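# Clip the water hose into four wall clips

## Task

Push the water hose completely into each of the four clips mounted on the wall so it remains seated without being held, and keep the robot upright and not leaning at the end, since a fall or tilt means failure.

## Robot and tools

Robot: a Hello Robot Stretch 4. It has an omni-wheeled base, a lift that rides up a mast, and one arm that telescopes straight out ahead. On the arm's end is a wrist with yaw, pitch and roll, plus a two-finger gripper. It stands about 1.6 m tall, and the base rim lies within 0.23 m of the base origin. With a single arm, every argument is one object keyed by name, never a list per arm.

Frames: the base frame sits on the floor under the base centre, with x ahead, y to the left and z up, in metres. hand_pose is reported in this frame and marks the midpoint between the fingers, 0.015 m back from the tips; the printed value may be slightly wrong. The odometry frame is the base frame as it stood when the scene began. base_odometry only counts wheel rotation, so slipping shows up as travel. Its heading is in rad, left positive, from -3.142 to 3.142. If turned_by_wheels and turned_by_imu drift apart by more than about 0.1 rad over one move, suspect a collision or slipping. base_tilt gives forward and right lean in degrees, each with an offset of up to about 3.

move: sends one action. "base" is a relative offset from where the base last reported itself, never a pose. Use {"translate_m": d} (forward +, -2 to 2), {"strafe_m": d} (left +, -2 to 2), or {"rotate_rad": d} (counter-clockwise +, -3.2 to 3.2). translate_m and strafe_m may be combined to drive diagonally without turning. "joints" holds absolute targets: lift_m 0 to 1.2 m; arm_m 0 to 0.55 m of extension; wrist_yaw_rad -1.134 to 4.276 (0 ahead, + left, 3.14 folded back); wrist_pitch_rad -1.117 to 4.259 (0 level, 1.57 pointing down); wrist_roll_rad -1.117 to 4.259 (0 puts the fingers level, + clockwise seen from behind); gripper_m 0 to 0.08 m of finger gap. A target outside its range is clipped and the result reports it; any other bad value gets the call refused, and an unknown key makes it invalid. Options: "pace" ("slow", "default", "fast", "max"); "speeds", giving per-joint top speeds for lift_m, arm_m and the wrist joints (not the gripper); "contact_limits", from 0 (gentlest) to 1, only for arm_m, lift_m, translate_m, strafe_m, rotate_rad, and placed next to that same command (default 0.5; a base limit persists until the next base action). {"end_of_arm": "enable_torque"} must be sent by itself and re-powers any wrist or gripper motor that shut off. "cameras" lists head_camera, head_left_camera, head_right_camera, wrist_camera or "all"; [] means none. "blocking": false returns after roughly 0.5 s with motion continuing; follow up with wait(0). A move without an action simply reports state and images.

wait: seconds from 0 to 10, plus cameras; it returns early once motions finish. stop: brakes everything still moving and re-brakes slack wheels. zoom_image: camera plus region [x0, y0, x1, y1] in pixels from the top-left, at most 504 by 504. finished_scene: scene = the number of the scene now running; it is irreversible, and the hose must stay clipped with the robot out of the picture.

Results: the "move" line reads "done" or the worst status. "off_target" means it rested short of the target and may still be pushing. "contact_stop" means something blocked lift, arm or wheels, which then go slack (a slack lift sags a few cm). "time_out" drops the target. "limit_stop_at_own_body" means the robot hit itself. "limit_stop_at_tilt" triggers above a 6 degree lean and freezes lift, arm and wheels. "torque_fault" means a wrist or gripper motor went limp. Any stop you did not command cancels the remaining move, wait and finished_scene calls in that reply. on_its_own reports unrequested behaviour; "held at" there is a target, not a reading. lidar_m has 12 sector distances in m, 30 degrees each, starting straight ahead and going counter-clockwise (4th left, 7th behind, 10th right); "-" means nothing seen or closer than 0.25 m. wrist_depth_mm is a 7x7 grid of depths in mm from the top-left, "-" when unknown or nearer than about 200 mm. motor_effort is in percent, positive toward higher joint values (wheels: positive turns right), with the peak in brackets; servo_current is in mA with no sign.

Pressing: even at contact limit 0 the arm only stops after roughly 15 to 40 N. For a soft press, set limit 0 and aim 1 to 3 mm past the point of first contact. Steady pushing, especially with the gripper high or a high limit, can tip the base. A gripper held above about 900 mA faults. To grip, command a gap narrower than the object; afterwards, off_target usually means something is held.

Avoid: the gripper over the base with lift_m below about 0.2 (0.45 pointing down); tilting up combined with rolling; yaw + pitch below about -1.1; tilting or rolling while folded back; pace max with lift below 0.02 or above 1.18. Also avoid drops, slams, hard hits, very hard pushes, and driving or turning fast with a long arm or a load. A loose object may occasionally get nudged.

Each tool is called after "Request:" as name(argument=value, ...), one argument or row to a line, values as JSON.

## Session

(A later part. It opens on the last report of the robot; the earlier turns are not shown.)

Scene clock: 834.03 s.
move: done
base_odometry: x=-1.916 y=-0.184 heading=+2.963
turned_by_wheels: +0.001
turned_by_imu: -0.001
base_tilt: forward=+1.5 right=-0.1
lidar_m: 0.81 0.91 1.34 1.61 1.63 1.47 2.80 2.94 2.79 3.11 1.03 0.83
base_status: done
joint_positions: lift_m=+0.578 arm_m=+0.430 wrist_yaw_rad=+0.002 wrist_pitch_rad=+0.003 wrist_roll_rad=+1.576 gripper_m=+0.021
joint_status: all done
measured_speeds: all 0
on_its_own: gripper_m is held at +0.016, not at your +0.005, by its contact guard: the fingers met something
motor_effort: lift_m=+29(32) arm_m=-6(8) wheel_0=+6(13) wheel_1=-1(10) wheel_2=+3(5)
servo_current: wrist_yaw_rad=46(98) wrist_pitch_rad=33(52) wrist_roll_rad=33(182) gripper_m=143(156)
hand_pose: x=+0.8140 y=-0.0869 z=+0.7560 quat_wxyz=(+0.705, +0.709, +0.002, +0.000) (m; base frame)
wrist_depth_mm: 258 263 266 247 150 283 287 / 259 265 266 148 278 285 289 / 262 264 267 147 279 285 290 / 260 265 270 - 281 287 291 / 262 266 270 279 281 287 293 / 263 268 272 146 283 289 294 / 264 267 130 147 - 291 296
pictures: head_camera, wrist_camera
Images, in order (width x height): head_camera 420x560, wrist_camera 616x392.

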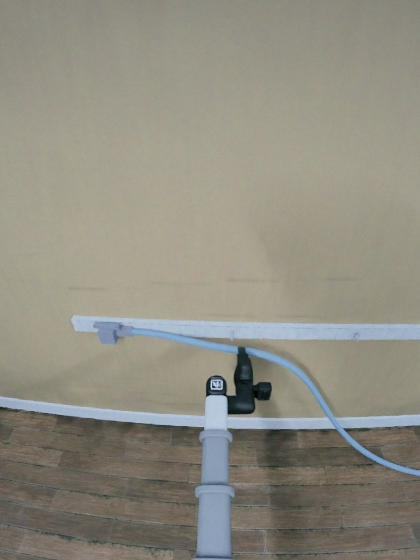

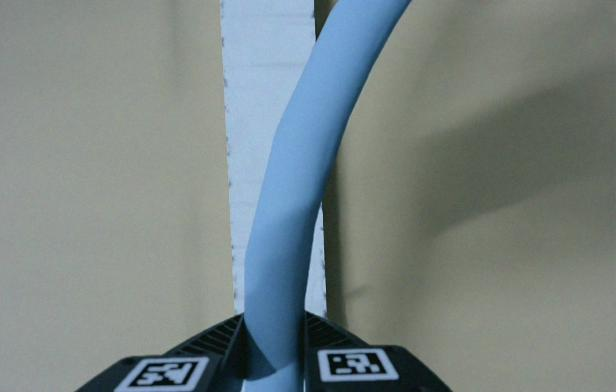

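Request:
move(
  joints={"arm_m": 0.46},
  pace="slow",
  cameras=["head_camera"],
)

Request:
zoom_image(
  camera="head_camera",
  region=[200, 310, 300, 400],
)

Request:
move(
  joints={"arm_m": 0.52},
  pace="slow",
  contact_limits={"arm_m": 0.7},
  cameras=["wrist_camera", "head_camera"],
)

Request:
zoom_image(
  camera="head_camera",
  region=[200, 310, 300, 400],
)

Scene clock: 848.17 s.
move: done
base_odometry: x=-1.916 y=-0.184 heading=+2.963
turned_by_wheels: +0.000
turned_by_imu: -0.002
base_tilt: forward=+1.6 right=-0.3
lidar_m: 0.83 0.93 1.37 1.62 1.64 1.48 2.79 2.94 2.80 3.10 1.04 0.86
base_status: not commanded
joint_positions: lift_m=+0.578 arm_m=+0.460 wrist_yaw_rad=+0.001 wrist_pitch_rad=+0.003 wrist_roll_rad=+1.576 gripper_m=+0.021
joint_status: all done
measured_speeds: all 0
on_its_own: gripper_m is held at +0.016, not at your +0.005, by its contact guard: the fingers met something
motor_effort: lift_m=+29(29) arm_m=+5(7) wheel_0=+4(6) wheel_1=-1(1) wheel_2=+2(3)
servo_current: wrist_yaw_rad=26(52) wrist_pitch_rad=39(52) wrist_roll_rad=52(59) gripper_m=150(156)
hand_pose: x=+0.8435 y=-0.0872 z=+0.7560 quat_wxyz=(+0.705, +0.709, +0.001, -0.001) (m; base frame)
wrist_depth_mm: 236 241 223 224 153 258 263 / 236 240 223 155 254 258 262 / 236 241 242 147 254 258 264 / 236 240 243 152 254 258 263 / 237 240 243 250 254 258 263 / 237 240 243 147 254 258 263 / 236 239 130 147 105 259 263
pictures: head_camera
Images, in order (width x height): head_camera 420x560.

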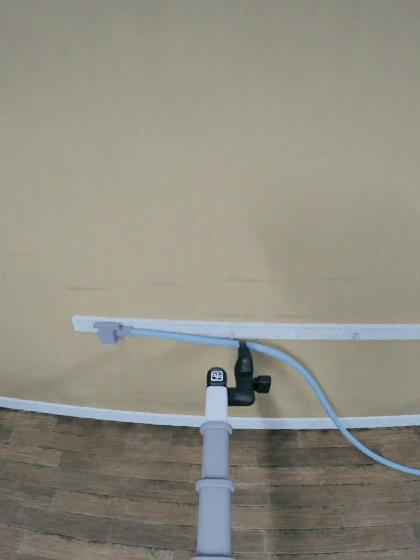

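Scaled by 5.040 from the camera's 420x560 image, which has a finer 1200x1600 frame.

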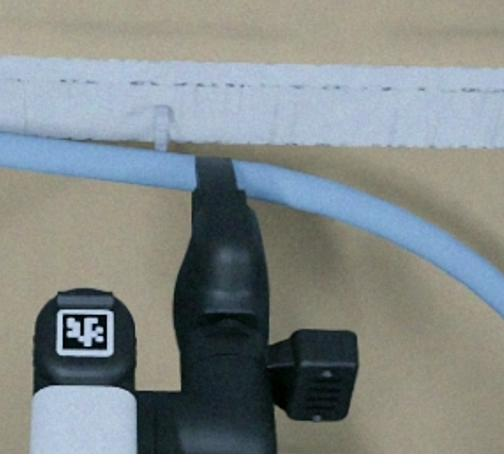

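Scene clock: 850.00 s.
move: done
base_odometry: x=-1.915 y=-0.184 heading=+2.963
turned_by_wheels: +0.000
turned_by_imu: -0.001
base_tilt: forward=+1.6 right=-0.2
lidar_m: 0.87 0.92 1.37 1.63 1.62 1.45 2.81 2.94 2.79 3.09 1.27 0.93
base_status: not commanded
joint_positions: lift_m=+0.578 arm_m=+0.518 wrist_yaw_rad=-0.008 wrist_pitch_rad=+0.006 wrist_roll_rad=+1.576 gripper_m=+0.021
joint_status: all done
measured_speeds: all 0
on_its_own: gripper_m is held at +0.016, not at your +0.005, by its contact guard: the fingers met something
motor_effort: lift_m=+29(29) arm_m=+21(21) wheel_0=+8(8) wheel_1=+4(4) wheel_2=-7(7)
servo_current: wrist_yaw_rad=52(59) wrist_pitch_rad=33(59) wrist_roll_rad=52(65) gripper_m=150(156)
contact_limits: arm_m 0.7
hand_pose: x=+0.9012 y=-0.0892 z=+0.7553 quat_wxyz=(+0.705, +0.709, -0.001, -0.005) (m; base frame)
wrist_depth_mm: 188 191 173 174 204 209 213 / 187 191 171 152 204 208 211 / 186 190 171 151 202 207 211 / 186 189 170 156 202 206 210 / 186 189 169 173 201 206 208 / 184 187 168 149 200 204 208 / 183 186 130 144 105 204 207
pictures: head_camera, wrist_camera
Images, in order (width x height): head_camera 420x560, wrist_camera 616x392.

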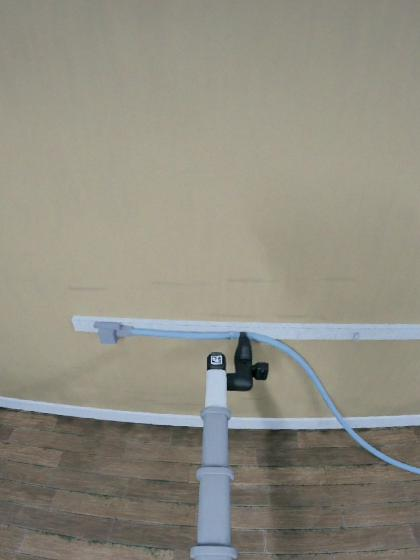

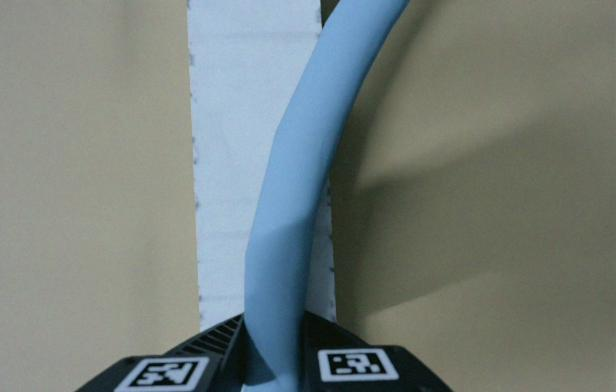

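Scaled by 5.040 from the camera's 420x560 image, which has a finer 1200x1600 frame.

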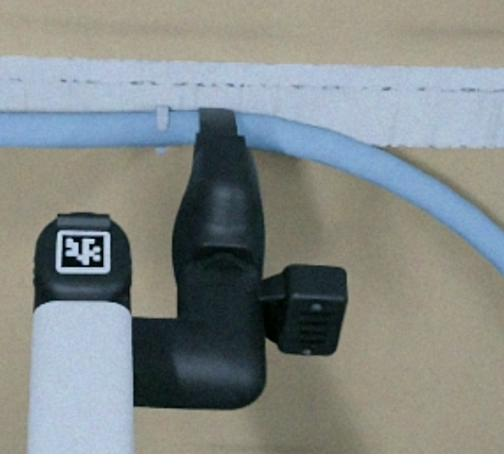

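Request:
move(
  joints={"gripper_m": 0.06},
  cameras=[],
)

Request:
move(
  joints={"arm_m": 0.3, "wrist_yaw_rad": 0},
  cameras=[],
)

Request:
move(
  base={"strafe_m": -0.3},
  joints={"lift_m": 0.33, "wrist_roll_rad": 2.3, "gripper_m": 0.078},
)

Request:
zoom_image(
  camera="head_camera",
  region=[50, 280, 350, 480],
)

Request:
zoom_image(
  camera="head_camera",
  region=[60, 290, 160, 380],
)

Scene clock: 866.07 s.
move: done
base_odometry: x=-1.915 y=-0.184 heading=+2.963
turned_by_wheels: +0.000
turned_by_imu: -0.002
base_tilt: forward=+1.7 right=+0.0
lidar_m: 0.87 0.92 1.36 1.62 1.64 1.47 2.80 2.95 2.82 3.10 1.27 0.93
base_status: not commanded
joint_positions: lift_m=+0.578 arm_m=+0.520 wrist_yaw_rad=-0.003 wrist_pitch_rad=+0.007 wrist_roll_rad=+1.572 gripper_m=+0.059
joint_status: all done
measured_speeds: all 0
motor_effort: lift_m=+28(29) arm_m=+6(21) wheel_0=+5(8) wheel_1=+3(4) wheel_2=-2(8)
servo_current: wrist_yaw_rad=33(52) wrist_pitch_rad=46(59) wrist_roll_rad=33(59) gripper_m=39(150)
contact_limits: arm_m 0.7
hand_pose: x=+0.9031 y=-0.0880 z=+0.7552 quat_wxyz=(+0.707, +0.708, +0.001, -0.003) (m; base frame)
wrist_depth_mm: 179 182 162 163 191 154 198 / 178 182 162 164 191 151 198 / 179 182 163 164 148 196 198 / 179 181 162 164 147 196 198 / 179 182 163 163 193 196 198 / 179 181 163 143 193 196 199 / 178 122 162 139 107 196 199
pictures: none
No camera images: "cameras" was empty.

Scene clock: 867.83 s.
move: done
base_odometry: x=-1.915 y=-0.184 heading=+2.963
turned_by_wheels: +0.000
turned_by_imu: -0.001
base_tilt: forward=+1.4 right=-0.2
lidar_m: 0.85 0.91 1.36 1.63 1.65 1.47 2.78 2.96 2.80 3.10 1.24 0.93
base_status: not commanded
joint_positions: lift_m=+0.578 arm_m=+0.300 wrist_yaw_rad=-0.002 wrist_pitch_rad=+0.007 wrist_roll_rad=+1.572 gripper_m=+0.059
joint_status: all done
measured_speeds: all 0
motor_effort: lift_m=+28(29) arm_m=-6(7) wheel_0=+4(5) wheel_1=+3(3) wheel_2=-2(2)
servo_current: wrist_yaw_rad=46(78) wrist_pitch_rad=46(65) wrist_roll_rad=33(65) gripper_m=46(52)
hand_pose: x=+0.6836 y=-0.0879 z=+0.7552 quat_wxyz=(+0.707, +0.708, +0.002, -0.003) (m; base frame)
wrist_depth_mm: 389 397 402 - - - - / 389 397 404 - - - - / 389 397 399 - - - - / 389 399 404 366 - - - / 392 397 399 362 - - - / 389 397 402 364 - - - / 392 122 146 355 107 - -
pictures: none
No camera images: "cameras" was empty.

Scene clock: 870.17 s.
move: done
base_odometry: x=-1.862 y=+0.111 heading=+2.963
turned_by_wheels: +0.000
turned_by_imu: -0.002
base_tilt: forward=+1.6 right=-0.2
lidar_m: 0.85 0.91 1.35 1.92 1.63 1.69 2.80 2.96 2.50 2.80 1.27 0.85
base_status: done
joint_positions: lift_m=+0.331 arm_m=+0.300 wrist_yaw_rad=-0.002 wrist_pitch_rad=+0.007 wrist_roll_rad=+2.298 gripper_m=+0.078
joint_status: all done
measured_speeds: all 0
motor_effort: lift_m=+15(27) arm_m=-6(6) wheel_0=+3(14) wheel_1=-2(12) wheel_2=+0(4)
servo_current: wrist_yaw_rad=26(52) wrist_pitch_rad=26(65) wrist_roll_rad=46(78) gripper_m=46(65)
hand_pose: x=+0.6836 y=-0.0879 z=+0.5073 quat_wxyz=(+0.409, +0.912, +0.000, -0.003) (m; base frame)
wrist_depth_mm: 387 392 399 - 347 - - / 382 392 402 - 357 - - / 382 389 397 402 - - - / 382 389 397 402 - - - / 382 389 397 402 - - - / 379 384 397 399 - - - / 355 130 397 397 126 - -
pictures: head_camera, head_left_camera, head_right_camera, wrist_camera
Images, in order (width x height): head_camera 420x560, head_left_camera 420x672, head_right_camera 420x672, wrist_camera 616x392.

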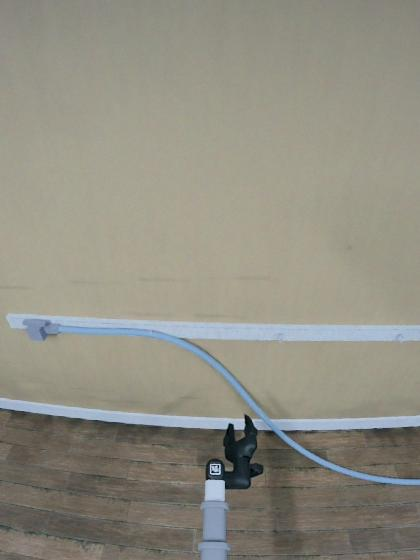

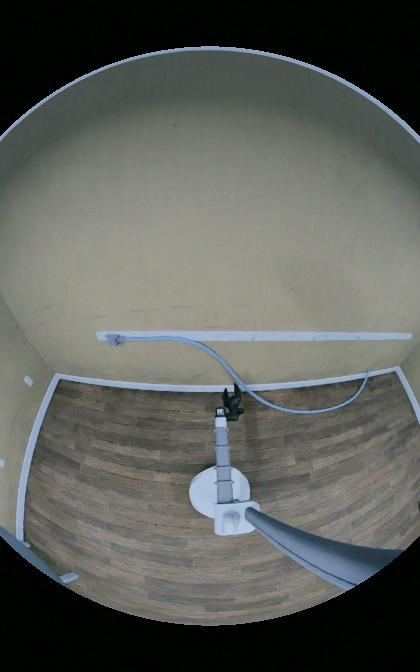

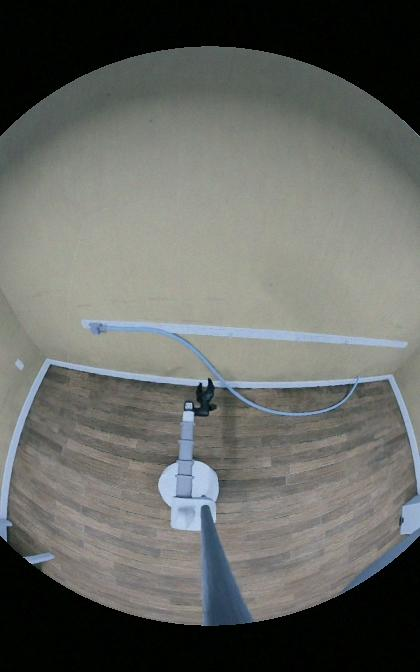

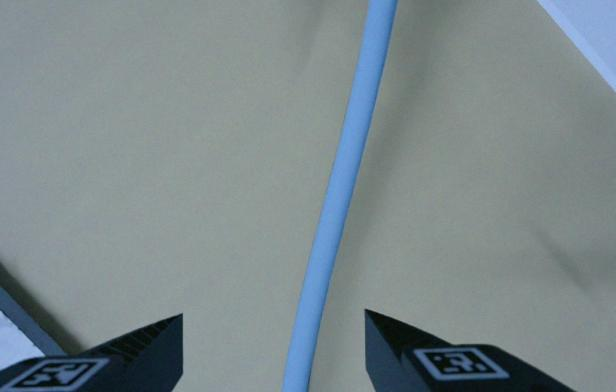

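Scaled by 1.680 from the camera's 420x560 image, which has a finer 1200x1600 frame.

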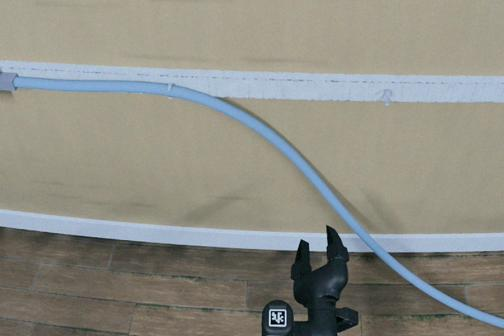

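Scaled by 5.040 from the camera's 420x560 image, which has a finer 1200x1600 frame.

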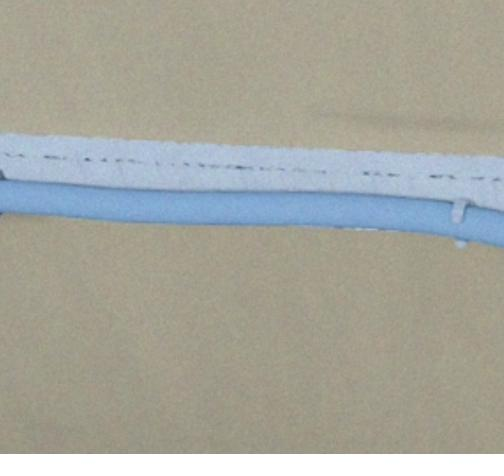

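Request:
move(
  base={"strafe_m": -0.05},
  joints={"lift_m": 0.21, "wrist_roll_rad": 2.47, "arm_m": 0.4},
  cameras=["wrist_camera"],
)

Scene clock: 886.40 s.
move: done
base_odometry: x=-1.853 y=+0.160 heading=+2.963
turned_by_wheels: +0.000
turned_by_imu: -0.002
base_tilt: forward=+1.5 right=-0.1
lidar_m: 0.85 0.91 1.33 1.98 1.67 1.77 2.79 2.95 2.48 2.76 1.23 0.83
base_status: done
joint_positions: lift_m=+0.211 arm_m=+0.400 wrist_yaw_rad=-0.002 wrist_pitch_rad=+0.007 wrist_roll_rad=+2.468 gripper_m=+0.078
joint_status: all done
measured_speeds: all 0
motor_effort: lift_m=+15(18) arm_m=+5(7) wheel_0=+2(15) wheel_1=-2(11) wheel_2=+0(3)
servo_current: wrist_yaw_rad=46(46) wrist_pitch_rad=39(52) wrist_roll_rad=39(85) gripper_m=39(52)
hand_pose: x=+0.7832 y=-0.0879 z=+0.3873 quat_wxyz=(+0.330, +0.944, +0.000, -0.003) (m; base frame)
wrist_depth_mm: 287 294 298 301 310 319 - / 287 293 297 301 310 317 322 / 285 291 297 301 309 315 324 / 285 291 296 300 307 314 320 / 285 289 296 298 306 315 320 / 283 287 294 297 304 314 320 / 281 130 293 297 131 106 319
pictures: wrist_camera
Images, in order (width x height): wrist_camera 616x392.

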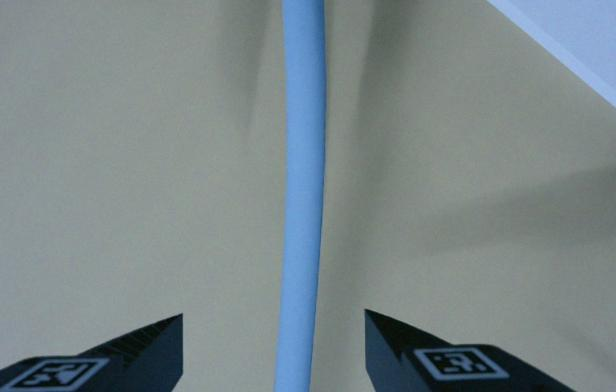

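Request:
move(
  joints={"arm_m": 0.488},
  contact_limits={"arm_m": 0.2},
  cameras=["wrist_camera"],
)

Request:
move(
  joints={"gripper_m": 0.005},
  cameras=["wrist_camera"],
)

Scene clock: 894.93 s.
move: done
base_odometry: x=-1.853 y=+0.160 heading=+2.963
turned_by_wheels: +0.000
turned_by_imu: -0.002
base_tilt: forward=+1.6 right=-0.2
lidar_m: 0.84 0.91 1.34 1.98 1.69 1.79 2.79 2.97 2.48 2.74 1.25 0.82
base_status: not commanded
joint_positions: lift_m=+0.211 arm_m=+0.488 wrist_yaw_rad=-0.002 wrist_pitch_rad=+0.007 wrist_roll_rad=+2.468 gripper_m=+0.078
joint_status: all done
measured_speeds: all 0
motor_effort: lift_m=+15(15) arm_m=+6(7) wheel_0=+2(2) wheel_1=-2(2) wheel_2=+0(0)
servo_current: wrist_yaw_rad=33(52) wrist_pitch_rad=46(52) wrist_roll_rad=33(59) gripper_m=46(65)
contact_limits: arm_m 0.2
hand_pose: x=+0.8712 y=-0.0879 z=+0.3873 quat_wxyz=(+0.330, +0.944, +0.000, -0.003) (m; base frame)
wrist_depth_mm: 202 205 209 146 220 224 228 / 201 204 209 153 218 224 227 / 200 204 208 158 218 223 226 / 200 204 208 210 216 221 226 / 199 204 206 170 216 220 225 / 199 202 207 209 216 220 224 / 198 131 206 208 131 106 -
pictures: wrist_camera
Images, in order (width x height): wrist_camera 616x392.

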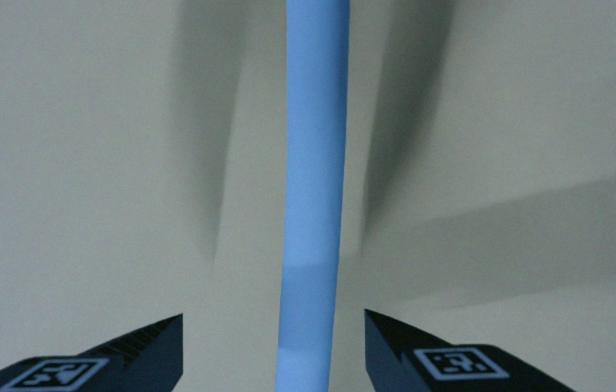

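Scene clock: 896.60 s.
move: done
base_odometry: x=-1.853 y=+0.160 heading=+2.963
turned_by_wheels: +0.000
turned_by_imu: -0.001
base_tilt: forward=+1.5 right=-0.3
lidar_m: 0.85 0.90 1.34 1.98 1.70 1.78 2.78 2.96 2.47 2.76 1.22 0.82
base_status: not commanded
joint_positions: lift_m=+0.211 arm_m=+0.488 wrist_yaw_rad=-0.002 wrist_pitch_rad=+0.007 wrist_roll_rad=+2.468 gripper_m=+0.005
joint_status: all done
measured_speeds: all 0
motor_effort: lift_m=+15(15) arm_m=+6(6) wheel_0=+3(3) wheel_1=-2(2) wheel_2=+0(0)
servo_current: wrist_yaw_rad=26(46) wrist_pitch_rad=39(59) wrist_roll_rad=39(52) gripper_m=46(98)
contact_limits: arm_m 0.2
hand_pose: x=+0.8712 y=-0.0879 z=+0.3873 quat_wxyz=(+0.330, +0.944, +0.000, -0.003) (m; base frame)
wrist_depth_mm: 201 205 210 145 220 224 228 / 201 205 210 153 218 224 228 / 200 204 208 156 218 223 226 / 200 204 208 210 217 222 226 / 200 204 207 171 216 221 225 / 199 203 206 171 217 220 224 / 198 202 109 107 216 220 224
pictures: wrist_camera
Images, in order (width x height): wrist_camera 616x392.

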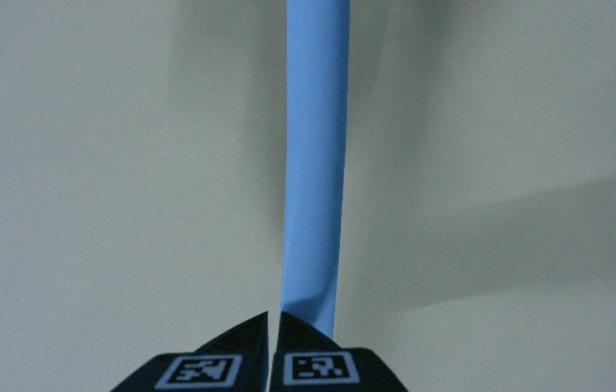

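Request:
move(
  joints={"gripper_m": 0.078},
  cameras=[],
)

Request:
move(
  base={"strafe_m": 0.01},
  joints={"arm_m": 0.522, "lift_m": 0.205},
  contact_limits={"arm_m": 0.2},
  cameras=["wrist_camera"],
)

Request:
move(
  joints={"gripper_m": 0.005},
  cameras=["wrist_camera"],
)

Scene clock: 905.60 s.
move: done
base_odometry: x=-1.853 y=+0.160 heading=+2.963
turned_by_wheels: +0.000
turned_by_imu: -0.002
base_tilt: forward=+1.6 right=-0.2
lidar_m: 0.85 0.90 1.34 1.98 1.70 1.78 2.79 2.97 2.48 2.75 1.25 0.81
base_status: not commanded
joint_positions: lift_m=+0.211 arm_m=+0.488 wrist_yaw_rad=-0.002 wrist_pitch_rad=+0.007 wrist_roll_rad=+2.468 gripper_m=+0.078
joint_status: all done
measured_speeds: all 0
motor_effort: lift_m=+15(15) arm_m=+5(6) wheel_0=+2(3) wheel_1=-2(2) wheel_2=+0(0)
servo_current: wrist_yaw_rad=26(52) wrist_pitch_rad=39(65) wrist_roll_rad=33(52) gripper_m=46(85)
contact_limits: arm_m 0.2
hand_pose: x=+0.8712 y=-0.0879 z=+0.3873 quat_wxyz=(+0.330, +0.944, +0.000, -0.003) (m; base frame)
wrist_depth_mm: 201 205 210 145 220 225 228 / 201 204 210 153 219 224 227 / 200 204 208 157 218 223 227 / 200 203 208 210 217 221 226 / 200 204 207 209 216 221 224 / 198 203 207 210 216 220 224 / 198 130 206 174 131 105 -
pictures: none
No camera images: "cameras" was empty.

Scene clock: 906.47 s.
move: done
base_odometry: x=-1.855 y=+0.150 heading=+2.963
turned_by_wheels: +0.000
turned_by_imu: -0.001
base_tilt: forward=+1.6 right=-0.2
lidar_m: 0.86 0.91 1.35 1.95 1.68 1.74 2.79 2.95 2.48 2.77 1.24 0.84
base_status: done
joint_positions: lift_m=+0.206 arm_m=+0.522 wrist_yaw_rad=-0.002 wrist_pitch_rad=+0.007 wrist_roll_rad=+2.468 gripper_m=+0.078
joint_status: all done
measured_speeds: all 0
motor_effort: lift_m=+14(17) arm_m=+5(7) wheel_0=-5(12) wheel_1=+3(8) wheel_2=+0(3)
servo_current: wrist_yaw_rad=39(46) wrist_pitch_rad=52(59) wrist_roll_rad=33(52) gripper_m=39(46)
contact_limits: arm_m 0.2
hand_pose: x=+0.9052 y=-0.0879 z=+0.3823 quat_wxyz=(+0.330, +0.944, +0.000, -0.003) (m; base frame)
wrist_depth_mm: 170 174 177 114 185 189 191 / 170 172 176 117 184 188 190 / 169 172 176 123 183 186 190 / 168 172 175 - 182 186 190 / 168 171 175 128 182 185 189 / 167 171 174 179 181 185 188 / 166 130 173 178 131 126 -
pictures: wrist_camera
Images, in order (width x height): wrist_camera 616x392.

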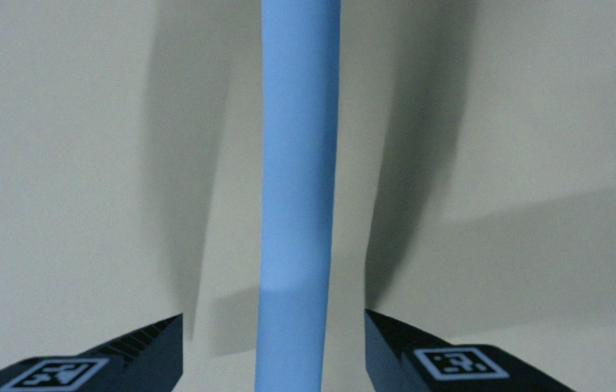

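Scene clock: 907.83 s.
move: off_target
base_odometry: x=-1.855 y=+0.150 heading=+2.963
turned_by_wheels: +0.000
turned_by_imu: -0.001
base_tilt: forward=+1.5 right=-0.3
lidar_m: 0.85 0.92 1.36 1.96 1.68 1.73 2.80 2.96 2.47 2.75 1.25 0.83
base_status: not commanded
joint_positions: lift_m=+0.206 arm_m=+0.522 wrist_yaw_rad=-0.002 wrist_pitch_rad=+0.007 wrist_roll_rad=+2.469 gripper_m=+0.021
joint_status: gripper_m off_target (ended at +0.021, target +0.005)
measured_speeds: all 0
on_its_own: gripper_m is held at +0.016, not at your +0.005, by its contact guard: the fingers met something
motor_effort: lift_m=+14(15) arm_m=+6(6) wheel_0=-5(5) wheel_1=+3(4) wheel_2=+0(0)
servo_current: wrist_yaw_rad=39(52) wrist_pitch_rad=65(65) wrist_roll_rad=46(52) gripper_m=150(676)
contact_limits: arm_m 0.2
hand_pose: x=+0.9052 y=-0.0879 z=+0.3823 quat_wxyz=(+0.330, +0.944, +0.000, -0.003) (m; base frame)
wrist_depth_mm: 169 173 176 122 184 188 191 / 169 172 175 118 183 187 191 / 169 172 174 180 182 187 190 / 168 171 174 180 182 186 190 / 167 171 173 179 182 185 189 / 167 170 173 179 181 185 189 / 166 169 127 106 105 185 187
pictures: wrist_camera
Images, in order (width x height): wrist_camera 616x392.

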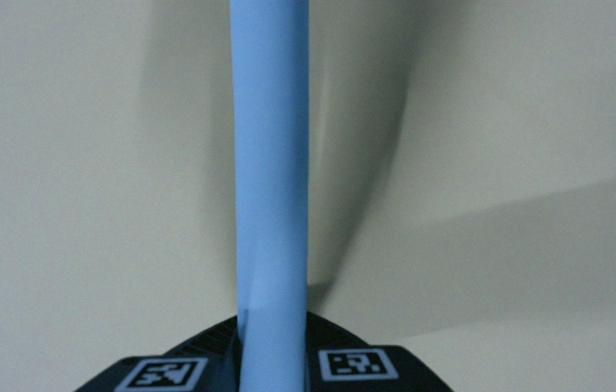

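Request:
move(
  joints={"arm_m": 0.455},
  cameras=[],
)

Request:
move(
  base={"strafe_m": -0.16},
  joints={"lift_m": 0.579, "wrist_roll_rad": 1.57, "wrist_yaw_rad": 0},
  cameras=["wrist_camera", "head_camera"],
)

Request:
zoom_image(
  camera="head_camera",
  region=[200, 310, 300, 400],
)

Request:
zoom_image(
  camera="head_camera",
  region=[0, 290, 200, 400],
)

Scene clock: 917.50 s.
move: done
base_odometry: x=-1.855 y=+0.150 heading=+2.963
turned_by_wheels: +0.000
turned_by_imu: -0.002
base_tilt: forward=+1.5 right=-0.4
lidar_m: 0.80 0.90 1.34 1.95 1.69 1.73 2.80 2.95 2.49 2.77 1.26 0.79
base_status: not commanded
joint_positions: lift_m=+0.206 arm_m=+0.455 wrist_yaw_rad=-0.001 wrist_pitch_rad=+0.006 wrist_roll_rad=+2.469 gripper_m=+0.021
joint_status: all done
measured_speeds: all 0
on_its_own: gripper_m is held at +0.016, not at your +0.005, by its contact guard: the fingers met something
motor_effort: lift_m=+14(15) arm_m=-6(7) wheel_0=-5(5) wheel_1=+3(4) wheel_2=+0(0)
servo_current: wrist_yaw_rad=26(52) wrist_pitch_rad=46(72) wrist_roll_rad=33(52) gripper_m=156(163)
hand_pose: x=+0.8387 y=-0.0876 z=+0.3824 quat_wxyz=(+0.330, +0.944, +0.001, -0.003) (m; base frame)
wrist_depth_mm: 229 235 239 118 251 257 263 / 229 235 237 119 251 257 262 / 229 234 237 - 250 256 263 / 228 233 237 246 249 255 263 / 228 232 236 245 249 255 262 / 227 233 236 245 249 255 260 / 227 230 127 106 106 256 260
pictures: none
No camera images: "cameras" was empty.

Scene clock: 920.03 s.
move: done
base_odometry: x=-1.827 y=+0.308 heading=+2.963
turned_by_wheels: +0.000
turned_by_imu: -0.001
base_tilt: forward=+1.4 right=-0.1
lidar_m: 0.82 0.89 1.22 2.11 1.84 1.98 2.81 2.97 2.35 2.60 0.94 0.82
base_status: done
joint_positions: lift_m=+0.578 arm_m=+0.455 wrist_yaw_rad=+0.002 wrist_pitch_rad=+0.002 wrist_roll_rad=+1.576 gripper_m=+0.021
joint_status: all done
measured_speeds: all 0
on_its_own: gripper_m is held at +0.016, not at your +0.005, by its contact guard: the fingers met something
motor_effort: lift_m=+29(35) arm_m=-5(7) wheel_0=+3(16) wheel_1=-2(11) wheel_2=+2(5)
servo_current: wrist_yaw_rad=39(85) wrist_pitch_rad=39(52) wrist_roll_rad=39(208) gripper_m=156(156)
hand_pose: x=+0.8390 y=-0.0870 z=+0.7561 quat_wxyz=(+0.705, +0.709, +0.001, +0.000) (m; base frame)
wrist_depth_mm: 229 233 214 215 122 248 253 / 229 233 214 123 245 249 253 / 229 232 214 126 246 250 254 / 229 233 235 - 246 250 254 / 230 233 236 - 246 251 255 / 229 234 236 218 246 250 254 / 229 232 127 106 105 251 254
pictures: head_camera, wrist_camera
Images, in order (width x height): head_camera 420x560, wrist_camera 616x392.

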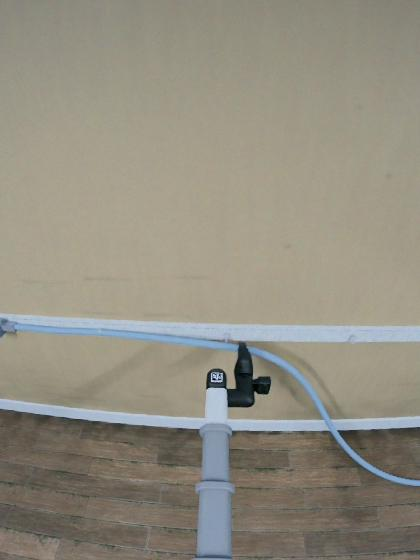

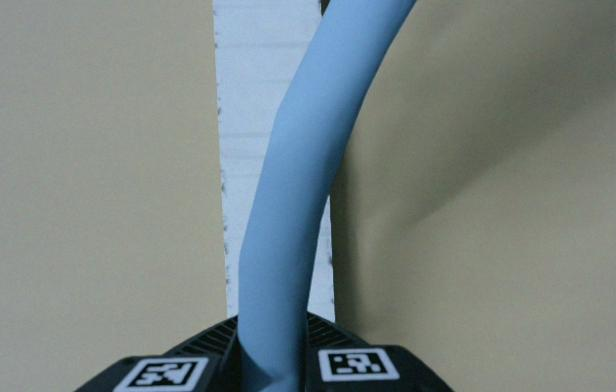

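Scaled by 5.040 from the camera's 420x560 image, which has a finer 1200x1600 frame.

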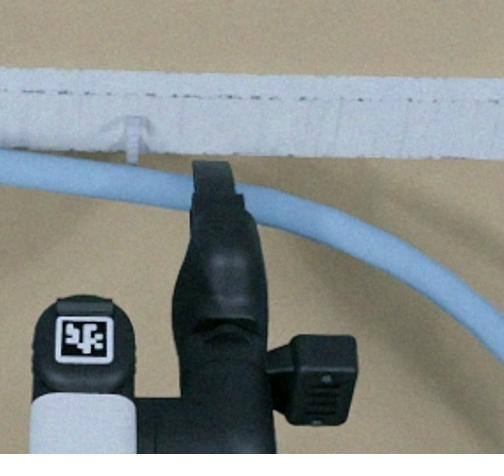

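Scaled by 2.520 from the camera's 420x560 image, which has a finer 1200x1600 frame.

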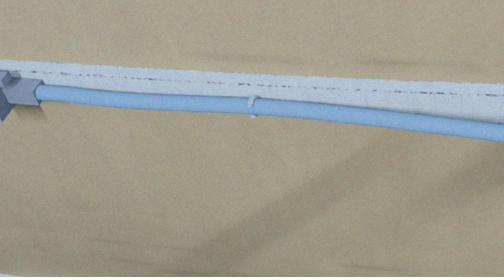

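Request:
move(
  base={"strafe_m": 0.012},
  joints={"lift_m": 0.576},
  cameras=[],
)

Request:
move(
  joints={"arm_m": 0.52},
  pace="slow",
  contact_limits={"arm_m": 0.7},
  cameras=["wrist_camera", "head_camera"],
)

Request:
zoom_image(
  camera="head_camera",
  region=[200, 310, 300, 400],
)

Scene clock: 928.93 s.
move: done
base_odometry: x=-1.829 y=+0.296 heading=+2.962
turned_by_wheels: -0.001
turned_by_imu: -0.003
base_tilt: forward=+1.5 right=-0.1
lidar_m: 0.81 0.92 1.20 2.11 1.81 1.95 2.80 2.96 2.36 2.62 0.95 0.82
base_status: done
joint_positions: lift_m=+0.576 arm_m=+0.455 wrist_yaw_rad=-0.004 wrist_pitch_rad=+0.002 wrist_roll_rad=+1.576 gripper_m=+0.021
joint_status: all done
measured_speeds: all 0
on_its_own: gripper_m is held at +0.016, not at your +0.005, by its contact guard: the fingers met something
motor_effort: lift_m=+16(24) arm_m=-6(6) wheel_0=-12(15) wheel_1=-1(8) wheel_2=-1(3)
servo_current: wrist_yaw_rad=46(52) wrist_pitch_rad=52(52) wrist_roll_rad=59(59) gripper_m=150(163)
hand_pose: x=+0.8385 y=-0.0882 z=+0.7541 quat_wxyz=(+0.705, +0.709, +0.000, -0.002) (m; base frame)
wrist_depth_mm: 236 239 220 221 121 256 260 / 234 238 220 122 251 255 260 / 234 237 220 126 251 254 258 / 233 237 219 - 249 254 258 / 232 236 238 - 248 252 256 / 231 236 238 - 248 252 256 / 230 234 127 106 105 252 255
pictures: none
No camera images: "cameras" was empty.

Scene clock: 930.83 s.
move: done
base_odometry: x=-1.828 y=+0.296 heading=+2.962
turned_by_wheels: +0.000
turned_by_imu: +0.007
base_tilt: forward=+1.4 right=-0.2
lidar_m: 0.85 0.88 1.22 2.10 1.79 1.95 2.80 2.96 2.36 2.61 1.03 0.90
base_status: not commanded
joint_positions: lift_m=+0.576 arm_m=+0.518 wrist_yaw_rad=-0.019 wrist_pitch_rad=+0.004 wrist_roll_rad=+1.575 gripper_m=+0.021
joint_status: all done
measured_speeds: all 0
on_its_own: gripper_m is held at +0.016, not at your +0.005, by its contact guard: the fingers met something; wrist_yaw_rad is at rest, and its servo_current (111 mA) is outside its rest range (0 to 104 mA)
motor_effort: lift_m=+17(17) arm_m=+22(24) wheel_0=+2(13) wheel_1=+4(5) wheel_2=-20(20)
servo_current: wrist_yaw_rad=111(111) wrist_pitch_rad=46(59) wrist_roll_rad=46(59) gripper_m=143(156)
contact_limits: arm_m 0.7
hand_pose: x=+0.9001 y=-0.0915 z=+0.7537 quat_wxyz=(+0.706, +0.709, -0.005, -0.008) (m; base frame)
wrist_depth_mm: 190 193 173 175 205 209 212 / 188 191 171 144 203 207 209 / 186 190 169 143 200 204 207 / 185 187 168 170 198 202 205 / 182 186 166 167 196 200 203 / 181 183 164 138 193 198 200 / 179 182 126 127 105 196 198
pictures: head_camera, wrist_camera
Images, in order (width x height): head_camera 420x560, wrist_camera 616x392.

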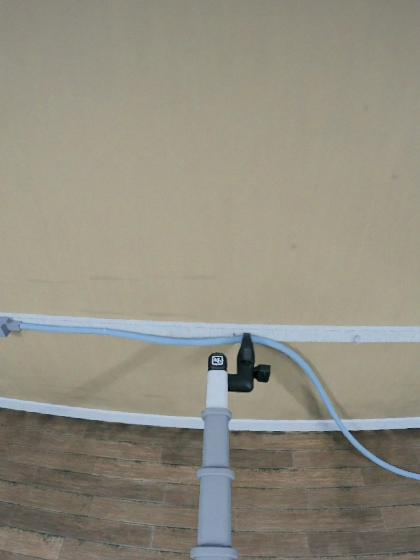

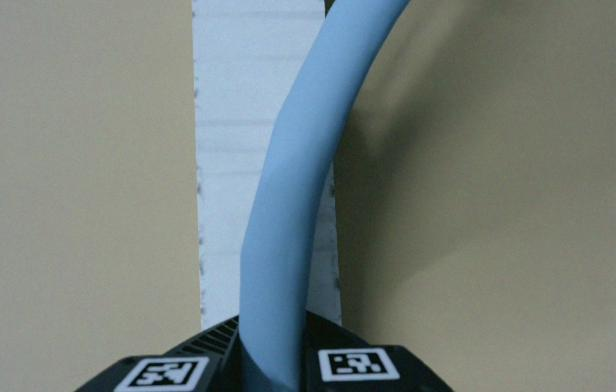

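Scaled by 5.040 from the camera's 420x560 image, which has a finer 1200x1600 frame.

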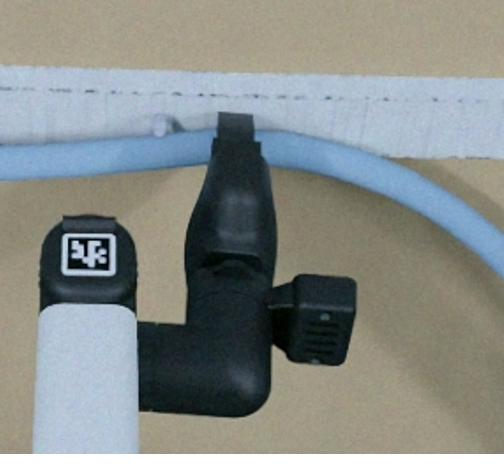

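Request:
move(
  joints={"arm_m": 0.455, "wrist_yaw_rad": 0},
  cameras=[],
)

Request:
move(
  base={"strafe_m": -0.022},
  joints={"lift_m": 0.585, "wrist_roll_rad": 1.7},
  cameras=[],
)

Request:
move(
  joints={"arm_m": 0.475},
  pace="slow",
  cameras=["wrist_camera", "head_camera"],
)

Request:
zoom_image(
  camera="head_camera",
  region=[200, 310, 300, 400],
)

Scene clock: 943.63 s.
move: done
base_odometry: x=-1.829 y=+0.296 heading=+2.960
turned_by_wheels: -0.001
turned_by_imu: -0.003
base_tilt: forward=+1.7 right=-0.2
lidar_m: 0.81 0.88 1.22 2.10 1.81 1.94 2.80 2.97 2.37 2.62 1.01 0.84
base_status: not commanded
joint_positions: lift_m=+0.576 arm_m=+0.455 wrist_yaw_rad=-0.017 wrist_pitch_rad=+0.004 wrist_roll_rad=+1.575 gripper_m=+0.021
joint_status: all done
measured_speeds: all 0
on_its_own: gripper_m is held at +0.016, not at your +0.005, by its contact guard: the fingers met something
motor_effort: lift_m=+17(17) arm_m=-5(18) wheel_0=-15(15) wheel_1=-5(5) wheel_2=-10(21)
servo_current: wrist_yaw_rad=91(143) wrist_pitch_rad=33(59) wrist_roll_rad=46(65) gripper_m=150(156)
hand_pose: x=+0.8372 y=-0.0911 z=+0.7537 quat_wxyz=(+0.706, +0.709, -0.005, -0.008) (m; base frame)
wrist_depth_mm: 239 243 225 227 256 262 265 / 237 243 224 144 255 259 265 / 237 241 224 141 254 259 264 / 236 239 223 145 253 258 262 / 236 239 240 139 251 256 260 / 235 238 241 138 250 255 259 / 233 236 126 106 105 255 258
pictures: none
No camera images: "cameras" was empty.

Scene clock: 944.47 s.
move: done
base_odometry: x=-1.825 y=+0.318 heading=+2.960
turned_by_wheels: +0.000
turned_by_imu: +0.000
base_tilt: forward=+1.4 right=-0.2
lidar_m: 0.79 0.89 1.23 2.13 1.81 1.98 2.81 2.97 2.32 2.59 1.24 0.85
base_status: done
joint_positions: lift_m=+0.584 arm_m=+0.455 wrist_yaw_rad=-0.002 wrist_pitch_rad=+0.004 wrist_roll_rad=+1.700 gripper_m=+0.021
joint_status: all done
measured_speeds: all 0
on_its_own: gripper_m is held at +0.016, not at your +0.005, by its contact guard: the fingers met something
motor_effort: lift_m=+29(31) arm_m=-5(6) wheel_0=+3(12) wheel_1=-1(12) wheel_2=-2(8)
servo_current: wrist_yaw_rad=20(78) wrist_pitch_rad=46(52) wrist_roll_rad=52(78) gripper_m=150(163)
hand_pose: x=+0.8386 y=-0.0878 z=+0.7617 quat_wxyz=(+0.660, +0.751, +0.001, -0.002) (m; base frame)
wrist_depth_mm: 222 226 208 210 241 246 250 / 224 228 210 140 242 247 251 / 224 229 211 139 242 247 253 / 225 230 212 - 243 248 253 / 226 231 234 217 245 250 255 / 227 231 235 138 246 251 256 / 229 232 126 106 105 253 257
pictures: none
No camera images: "cameras" was empty.

Scene clock: 945.63 s.
move: done
base_odometry: x=-1.825 y=+0.318 heading=+2.960
turned_by_wheels: +0.000
turned_by_imu: +0.000
base_tilt: forward=+1.3 right=-0.2
lidar_m: 0.82 0.89 1.21 2.11 1.82 1.97 2.82 2.97 2.32 2.60 1.23 0.86
base_status: not commanded
joint_positions: lift_m=+0.584 arm_m=+0.475 wrist_yaw_rad=-0.002 wrist_pitch_rad=+0.004 wrist_roll_rad=+1.700 gripper_m=+0.021
joint_status: all done
measured_speeds: all 0
on_its_own: gripper_m is held at +0.016, not at your +0.005, by its contact guard: the fingers met something
motor_effort: lift_m=+29(29) arm_m=+5(7) wheel_0=+3(3) wheel_1=-1(2) wheel_2=-2(3)
servo_current: wrist_yaw_rad=39(52) wrist_pitch_rad=46(46) wrist_roll_rad=39(59) gripper_m=143(156)
hand_pose: x=+0.8582 y=-0.0878 z=+0.7617 quat_wxyz=(+0.660, +0.751, +0.001, -0.002) (m; base frame)
wrist_depth_mm: 206 210 191 193 224 228 231 / 207 211 192 140 224 229 231 / 208 211 193 139 225 229 233 / 208 212 193 198 224 229 233 / 210 213 215 139 226 230 234 / 209 213 217 138 226 230 235 / 210 213 126 106 105 232 235
pictures: head_camera, wrist_camera
Images, in order (width x height): head_camera 420x560, wrist_camera 616x392.

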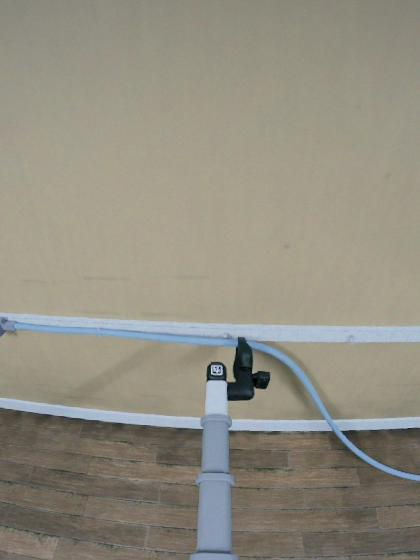

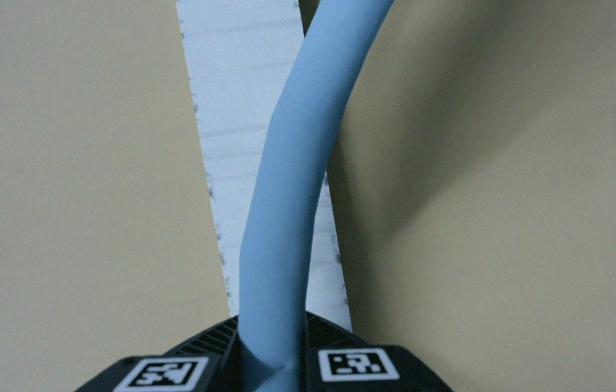

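Scaled by 5.040 from the camera's 420x560 image, which has a finer 1200x1600 frame.

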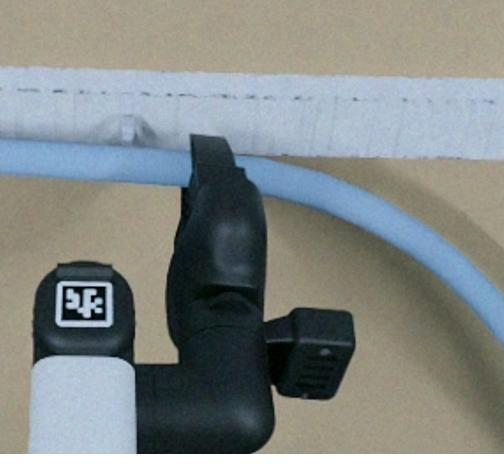

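Request:
move(
  joints={"arm_m": 0.52},
  pace="slow",
  contact_limits={"arm_m": 0.7},
  cameras=["wrist_camera", "head_camera"],
)

Request:
zoom_image(
  camera="head_camera",
  region=[200, 310, 300, 400],
)

Scene clock: 953.47 s.
move: done
base_odometry: x=-1.824 y=+0.318 heading=+2.960
turned_by_wheels: -0.001
turned_by_imu: +0.014
base_tilt: forward=+1.3 right=-0.2
lidar_m: 0.84 0.90 1.24 2.11 1.81 2.06 2.79 2.96 2.33 2.59 1.01 0.90
base_status: not commanded
joint_positions: lift_m=+0.584 arm_m=+0.518 wrist_yaw_rad=-0.018 wrist_pitch_rad=+0.004 wrist_roll_rad=+1.702 gripper_m=+0.021
joint_status: all done
measured_speeds: all 0
on_its_own: gripper_m is held at +0.016, not at your +0.005, by its contact guard: the fingers met something
motor_effort: lift_m=+28(29) arm_m=+20(22) wheel_0=+6(9) wheel_1=+2(7) wheel_2=-18(18)
servo_current: wrist_yaw_rad=78(98) wrist_pitch_rad=46(65) wrist_roll_rad=39(52) gripper_m=150(156)
contact_limits: arm_m 0.7
hand_pose: x=+0.9004 y=-0.0912 z=+0.7618 quat_wxyz=(+0.659, +0.752, -0.005, -0.007) (m; base frame)
wrist_depth_mm: 189 193 171 172 201 204 206 / 188 191 169 150 200 202 205 / 187 189 168 148 198 201 202 / 185 187 167 168 196 199 201 / 184 186 187 143 195 198 200 / 182 185 187 167 193 196 198 / 180 183 127 - 106 194 196
pictures: head_camera, wrist_camera
Images, in order (width x height): head_camera 420x560, wrist_camera 616x392.

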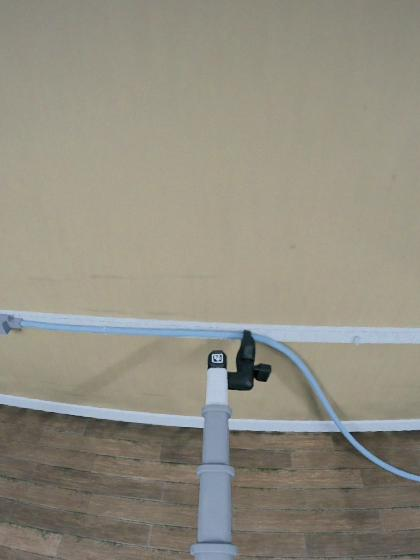

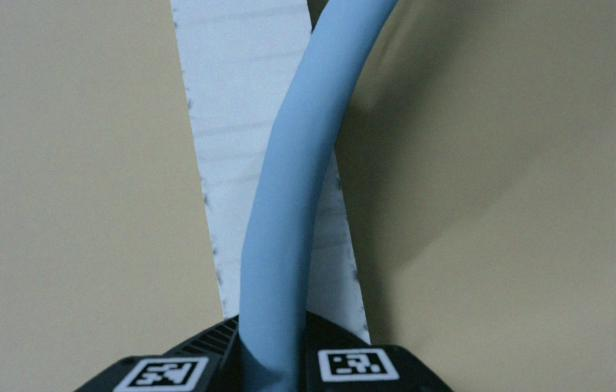

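Scaled by 5.040 from the camera's 420x560 image, which has a finer 1200x1600 frame.

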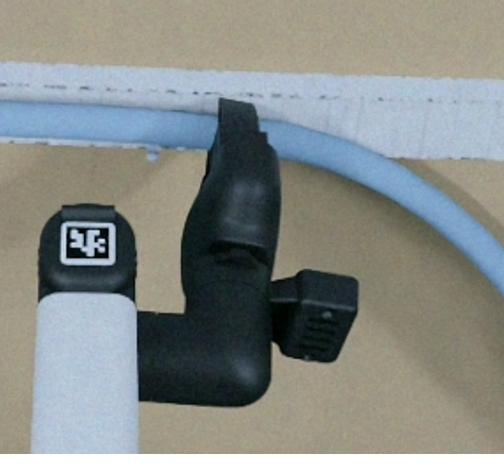

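Request:
move(
  joints={"arm_m": 0.455, "wrist_yaw_rad": 0},
  cameras=[],
)

Request:
move(
  base={"strafe_m": -0.006},
  joints={"lift_m": 0.5775, "wrist_roll_rad": 1.66},
  cameras=["head_camera"],
)

Request:
zoom_image(
  camera="head_camera",
  region=[200, 310, 300, 400],
)

Request:
move(
  joints={"arm_m": 0.52},
  pace="slow",
  contact_limits={"arm_m": 0.7},
  cameras=["wrist_camera", "head_camera"],
)

Request:
zoom_image(
  camera="head_camera",
  region=[200, 310, 300, 400],
)

Scene clock: 966.33 s.
move: done
base_odometry: x=-1.825 y=+0.318 heading=+2.959
turned_by_wheels: -0.001
turned_by_imu: -0.002
base_tilt: forward=+1.5 right=-0.2
lidar_m: 0.80 0.88 1.25 2.12 1.81 2.05 2.78 2.94 2.36 2.61 1.23 0.85
base_status: not commanded
joint_positions: lift_m=+0.585 arm_m=+0.455 wrist_yaw_rad=-0.012 wrist_pitch_rad=+0.004 wrist_roll_rad=+1.702 gripper_m=+0.021
joint_status: all done
measured_speeds: all 0
on_its_own: gripper_m is held at +0.016, not at your +0.005, by its contact guard: the fingers met something
motor_effort: lift_m=+27(28) arm_m=-6(17) wheel_0=-6(7) wheel_1=-3(3) wheel_2=-8(18)
servo_current: wrist_yaw_rad=72(130) wrist_pitch_rad=39(59) wrist_roll_rad=52(52) gripper_m=143(156)
hand_pose: x=+0.8377 y=-0.0900 z=+0.7619 quat_wxyz=(+0.659, +0.752, -0.003, -0.005) (m; base frame)
wrist_depth_mm: 235 239 220 222 253 257 263 / 235 239 220 151 253 257 262 / 236 239 221 145 253 257 260 / 235 238 221 147 252 257 260 / 234 240 240 142 251 257 260 / 235 238 241 138 251 256 262 / 235 237 127 106 105 257 259
pictures: none
No camera images: "cameras" was empty.

Scene clock: 966.93 s.
move: done
base_odometry: x=-1.824 y=+0.324 heading=+2.959
turned_by_wheels: +0.000
turned_by_imu: +0.000
base_tilt: forward=+1.6 right=+0.0
lidar_m: 0.79 0.89 1.24 2.12 1.82 2.04 2.78 2.94 2.32 2.60 1.27 0.86
base_status: done
joint_positions: lift_m=+0.578 arm_m=+0.455 wrist_yaw_rad=-0.007 wrist_pitch_rad=+0.004 wrist_roll_rad=+1.666 gripper_m=+0.021
joint_status: all done
measured_speeds: all 0
on_its_own: gripper_m is held at +0.016, not at your +0.005, by its contact guard: the fingers met something
motor_effort: lift_m=+16(25) arm_m=-6(6) wheel_0=-1(7) wheel_1=-2(13) wheel_2=-1(6)
servo_current: wrist_yaw_rad=52(65) wrist_pitch_rad=33(52) wrist_roll_rad=39(104) gripper_m=143(156)
hand_pose: x=+0.8382 y=-0.0889 z=+0.7553 quat_wxyz=(+0.673, +0.740, -0.001, -0.004) (m; base frame)
wrist_depth_mm: 231 236 216 220 250 254 258 / 232 236 216 147 250 255 258 / 232 236 218 142 249 254 259 / 232 236 218 145 250 254 259 / 233 237 239 140 250 255 259 / 232 237 239 138 251 255 259 / 232 236 127 106 105 257 259
pictures: head_camera
Images, in order (width x height): head_camera 420x560.

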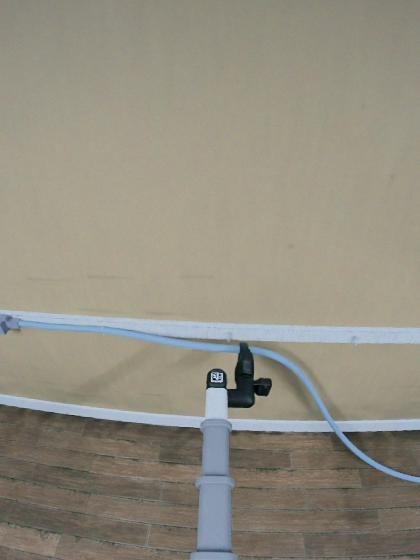

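Scaled by 5.040 from the camera's 420x560 image, which has a finer 1200x1600 frame.

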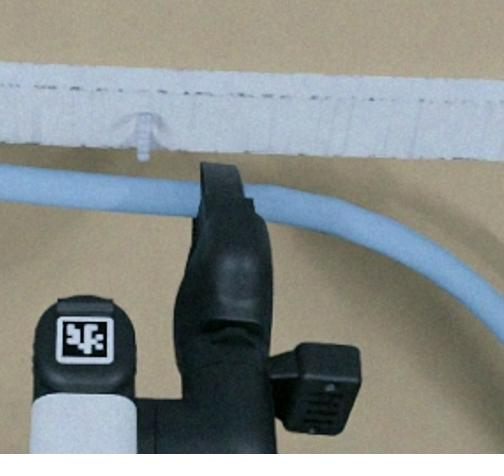

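Scene clock: 968.83 s.
move: done
base_odometry: x=-1.823 y=+0.324 heading=+2.958
turned_by_wheels: +0.000
turned_by_imu: +0.006
base_tilt: forward=+1.5 right=-0.1
lidar_m: 0.84 0.90 1.27 2.13 1.80 2.10 2.81 2.93 2.33 2.59 1.00 0.89
base_status: not commanded
joint_positions: lift_m=+0.578 arm_m=+0.518 wrist_yaw_rad=-0.015 wrist_pitch_rad=+0.004 wrist_roll_rad=+1.666 gripper_m=+0.021
joint_status: all done
measured_speeds: all 0
on_its_own: gripper_m is held at +0.016, not at your +0.005, by its contact guard: the fingers met something
motor_effort: lift_m=+16(16) arm_m=+21(23) wheel_0=+6(6) wheel_1=+4(5) wheel_2=-17(17)
servo_current: wrist_yaw_rad=85(85) wrist_pitch_rad=46(52) wrist_roll_rad=39(65) gripper_m=143(156)
contact_limits: arm_m 0.7
hand_pose: x=+0.9006 y=-0.0906 z=+0.7553 quat_wxyz=(+0.673, +0.740, -0.004, -0.006) (m; base frame)
wrist_depth_mm: 186 189 168 170 200 202 204 / 185 188 167 151 198 201 204 / 184 187 166 147 198 199 202 / 183 185 165 147 195 198 201 / 182 185 165 142 195 198 200 / 181 184 163 138 193 196 198 / 180 182 128 128 105 196 198
pictures: head_camera, wrist_camera
Images, in order (width x height): head_camera 420x560, wrist_camera 616x392.

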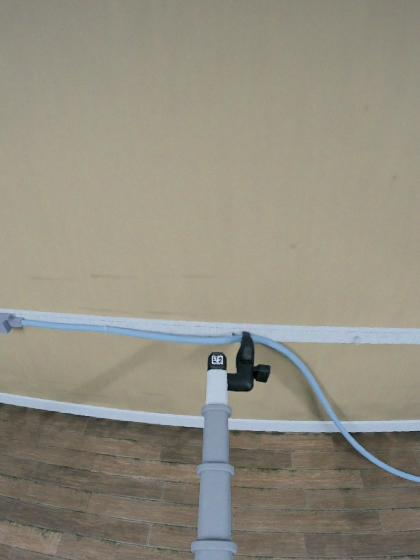

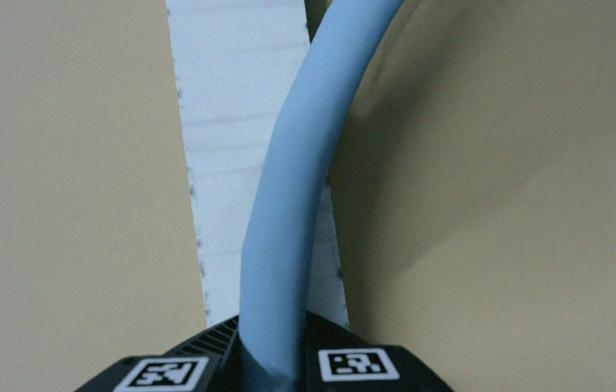

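Scaled by 5.040 from the camera's 420x560 image, which has a finer 1200x1600 frame.

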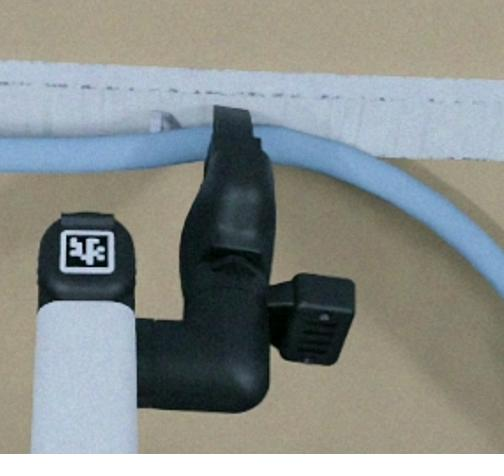

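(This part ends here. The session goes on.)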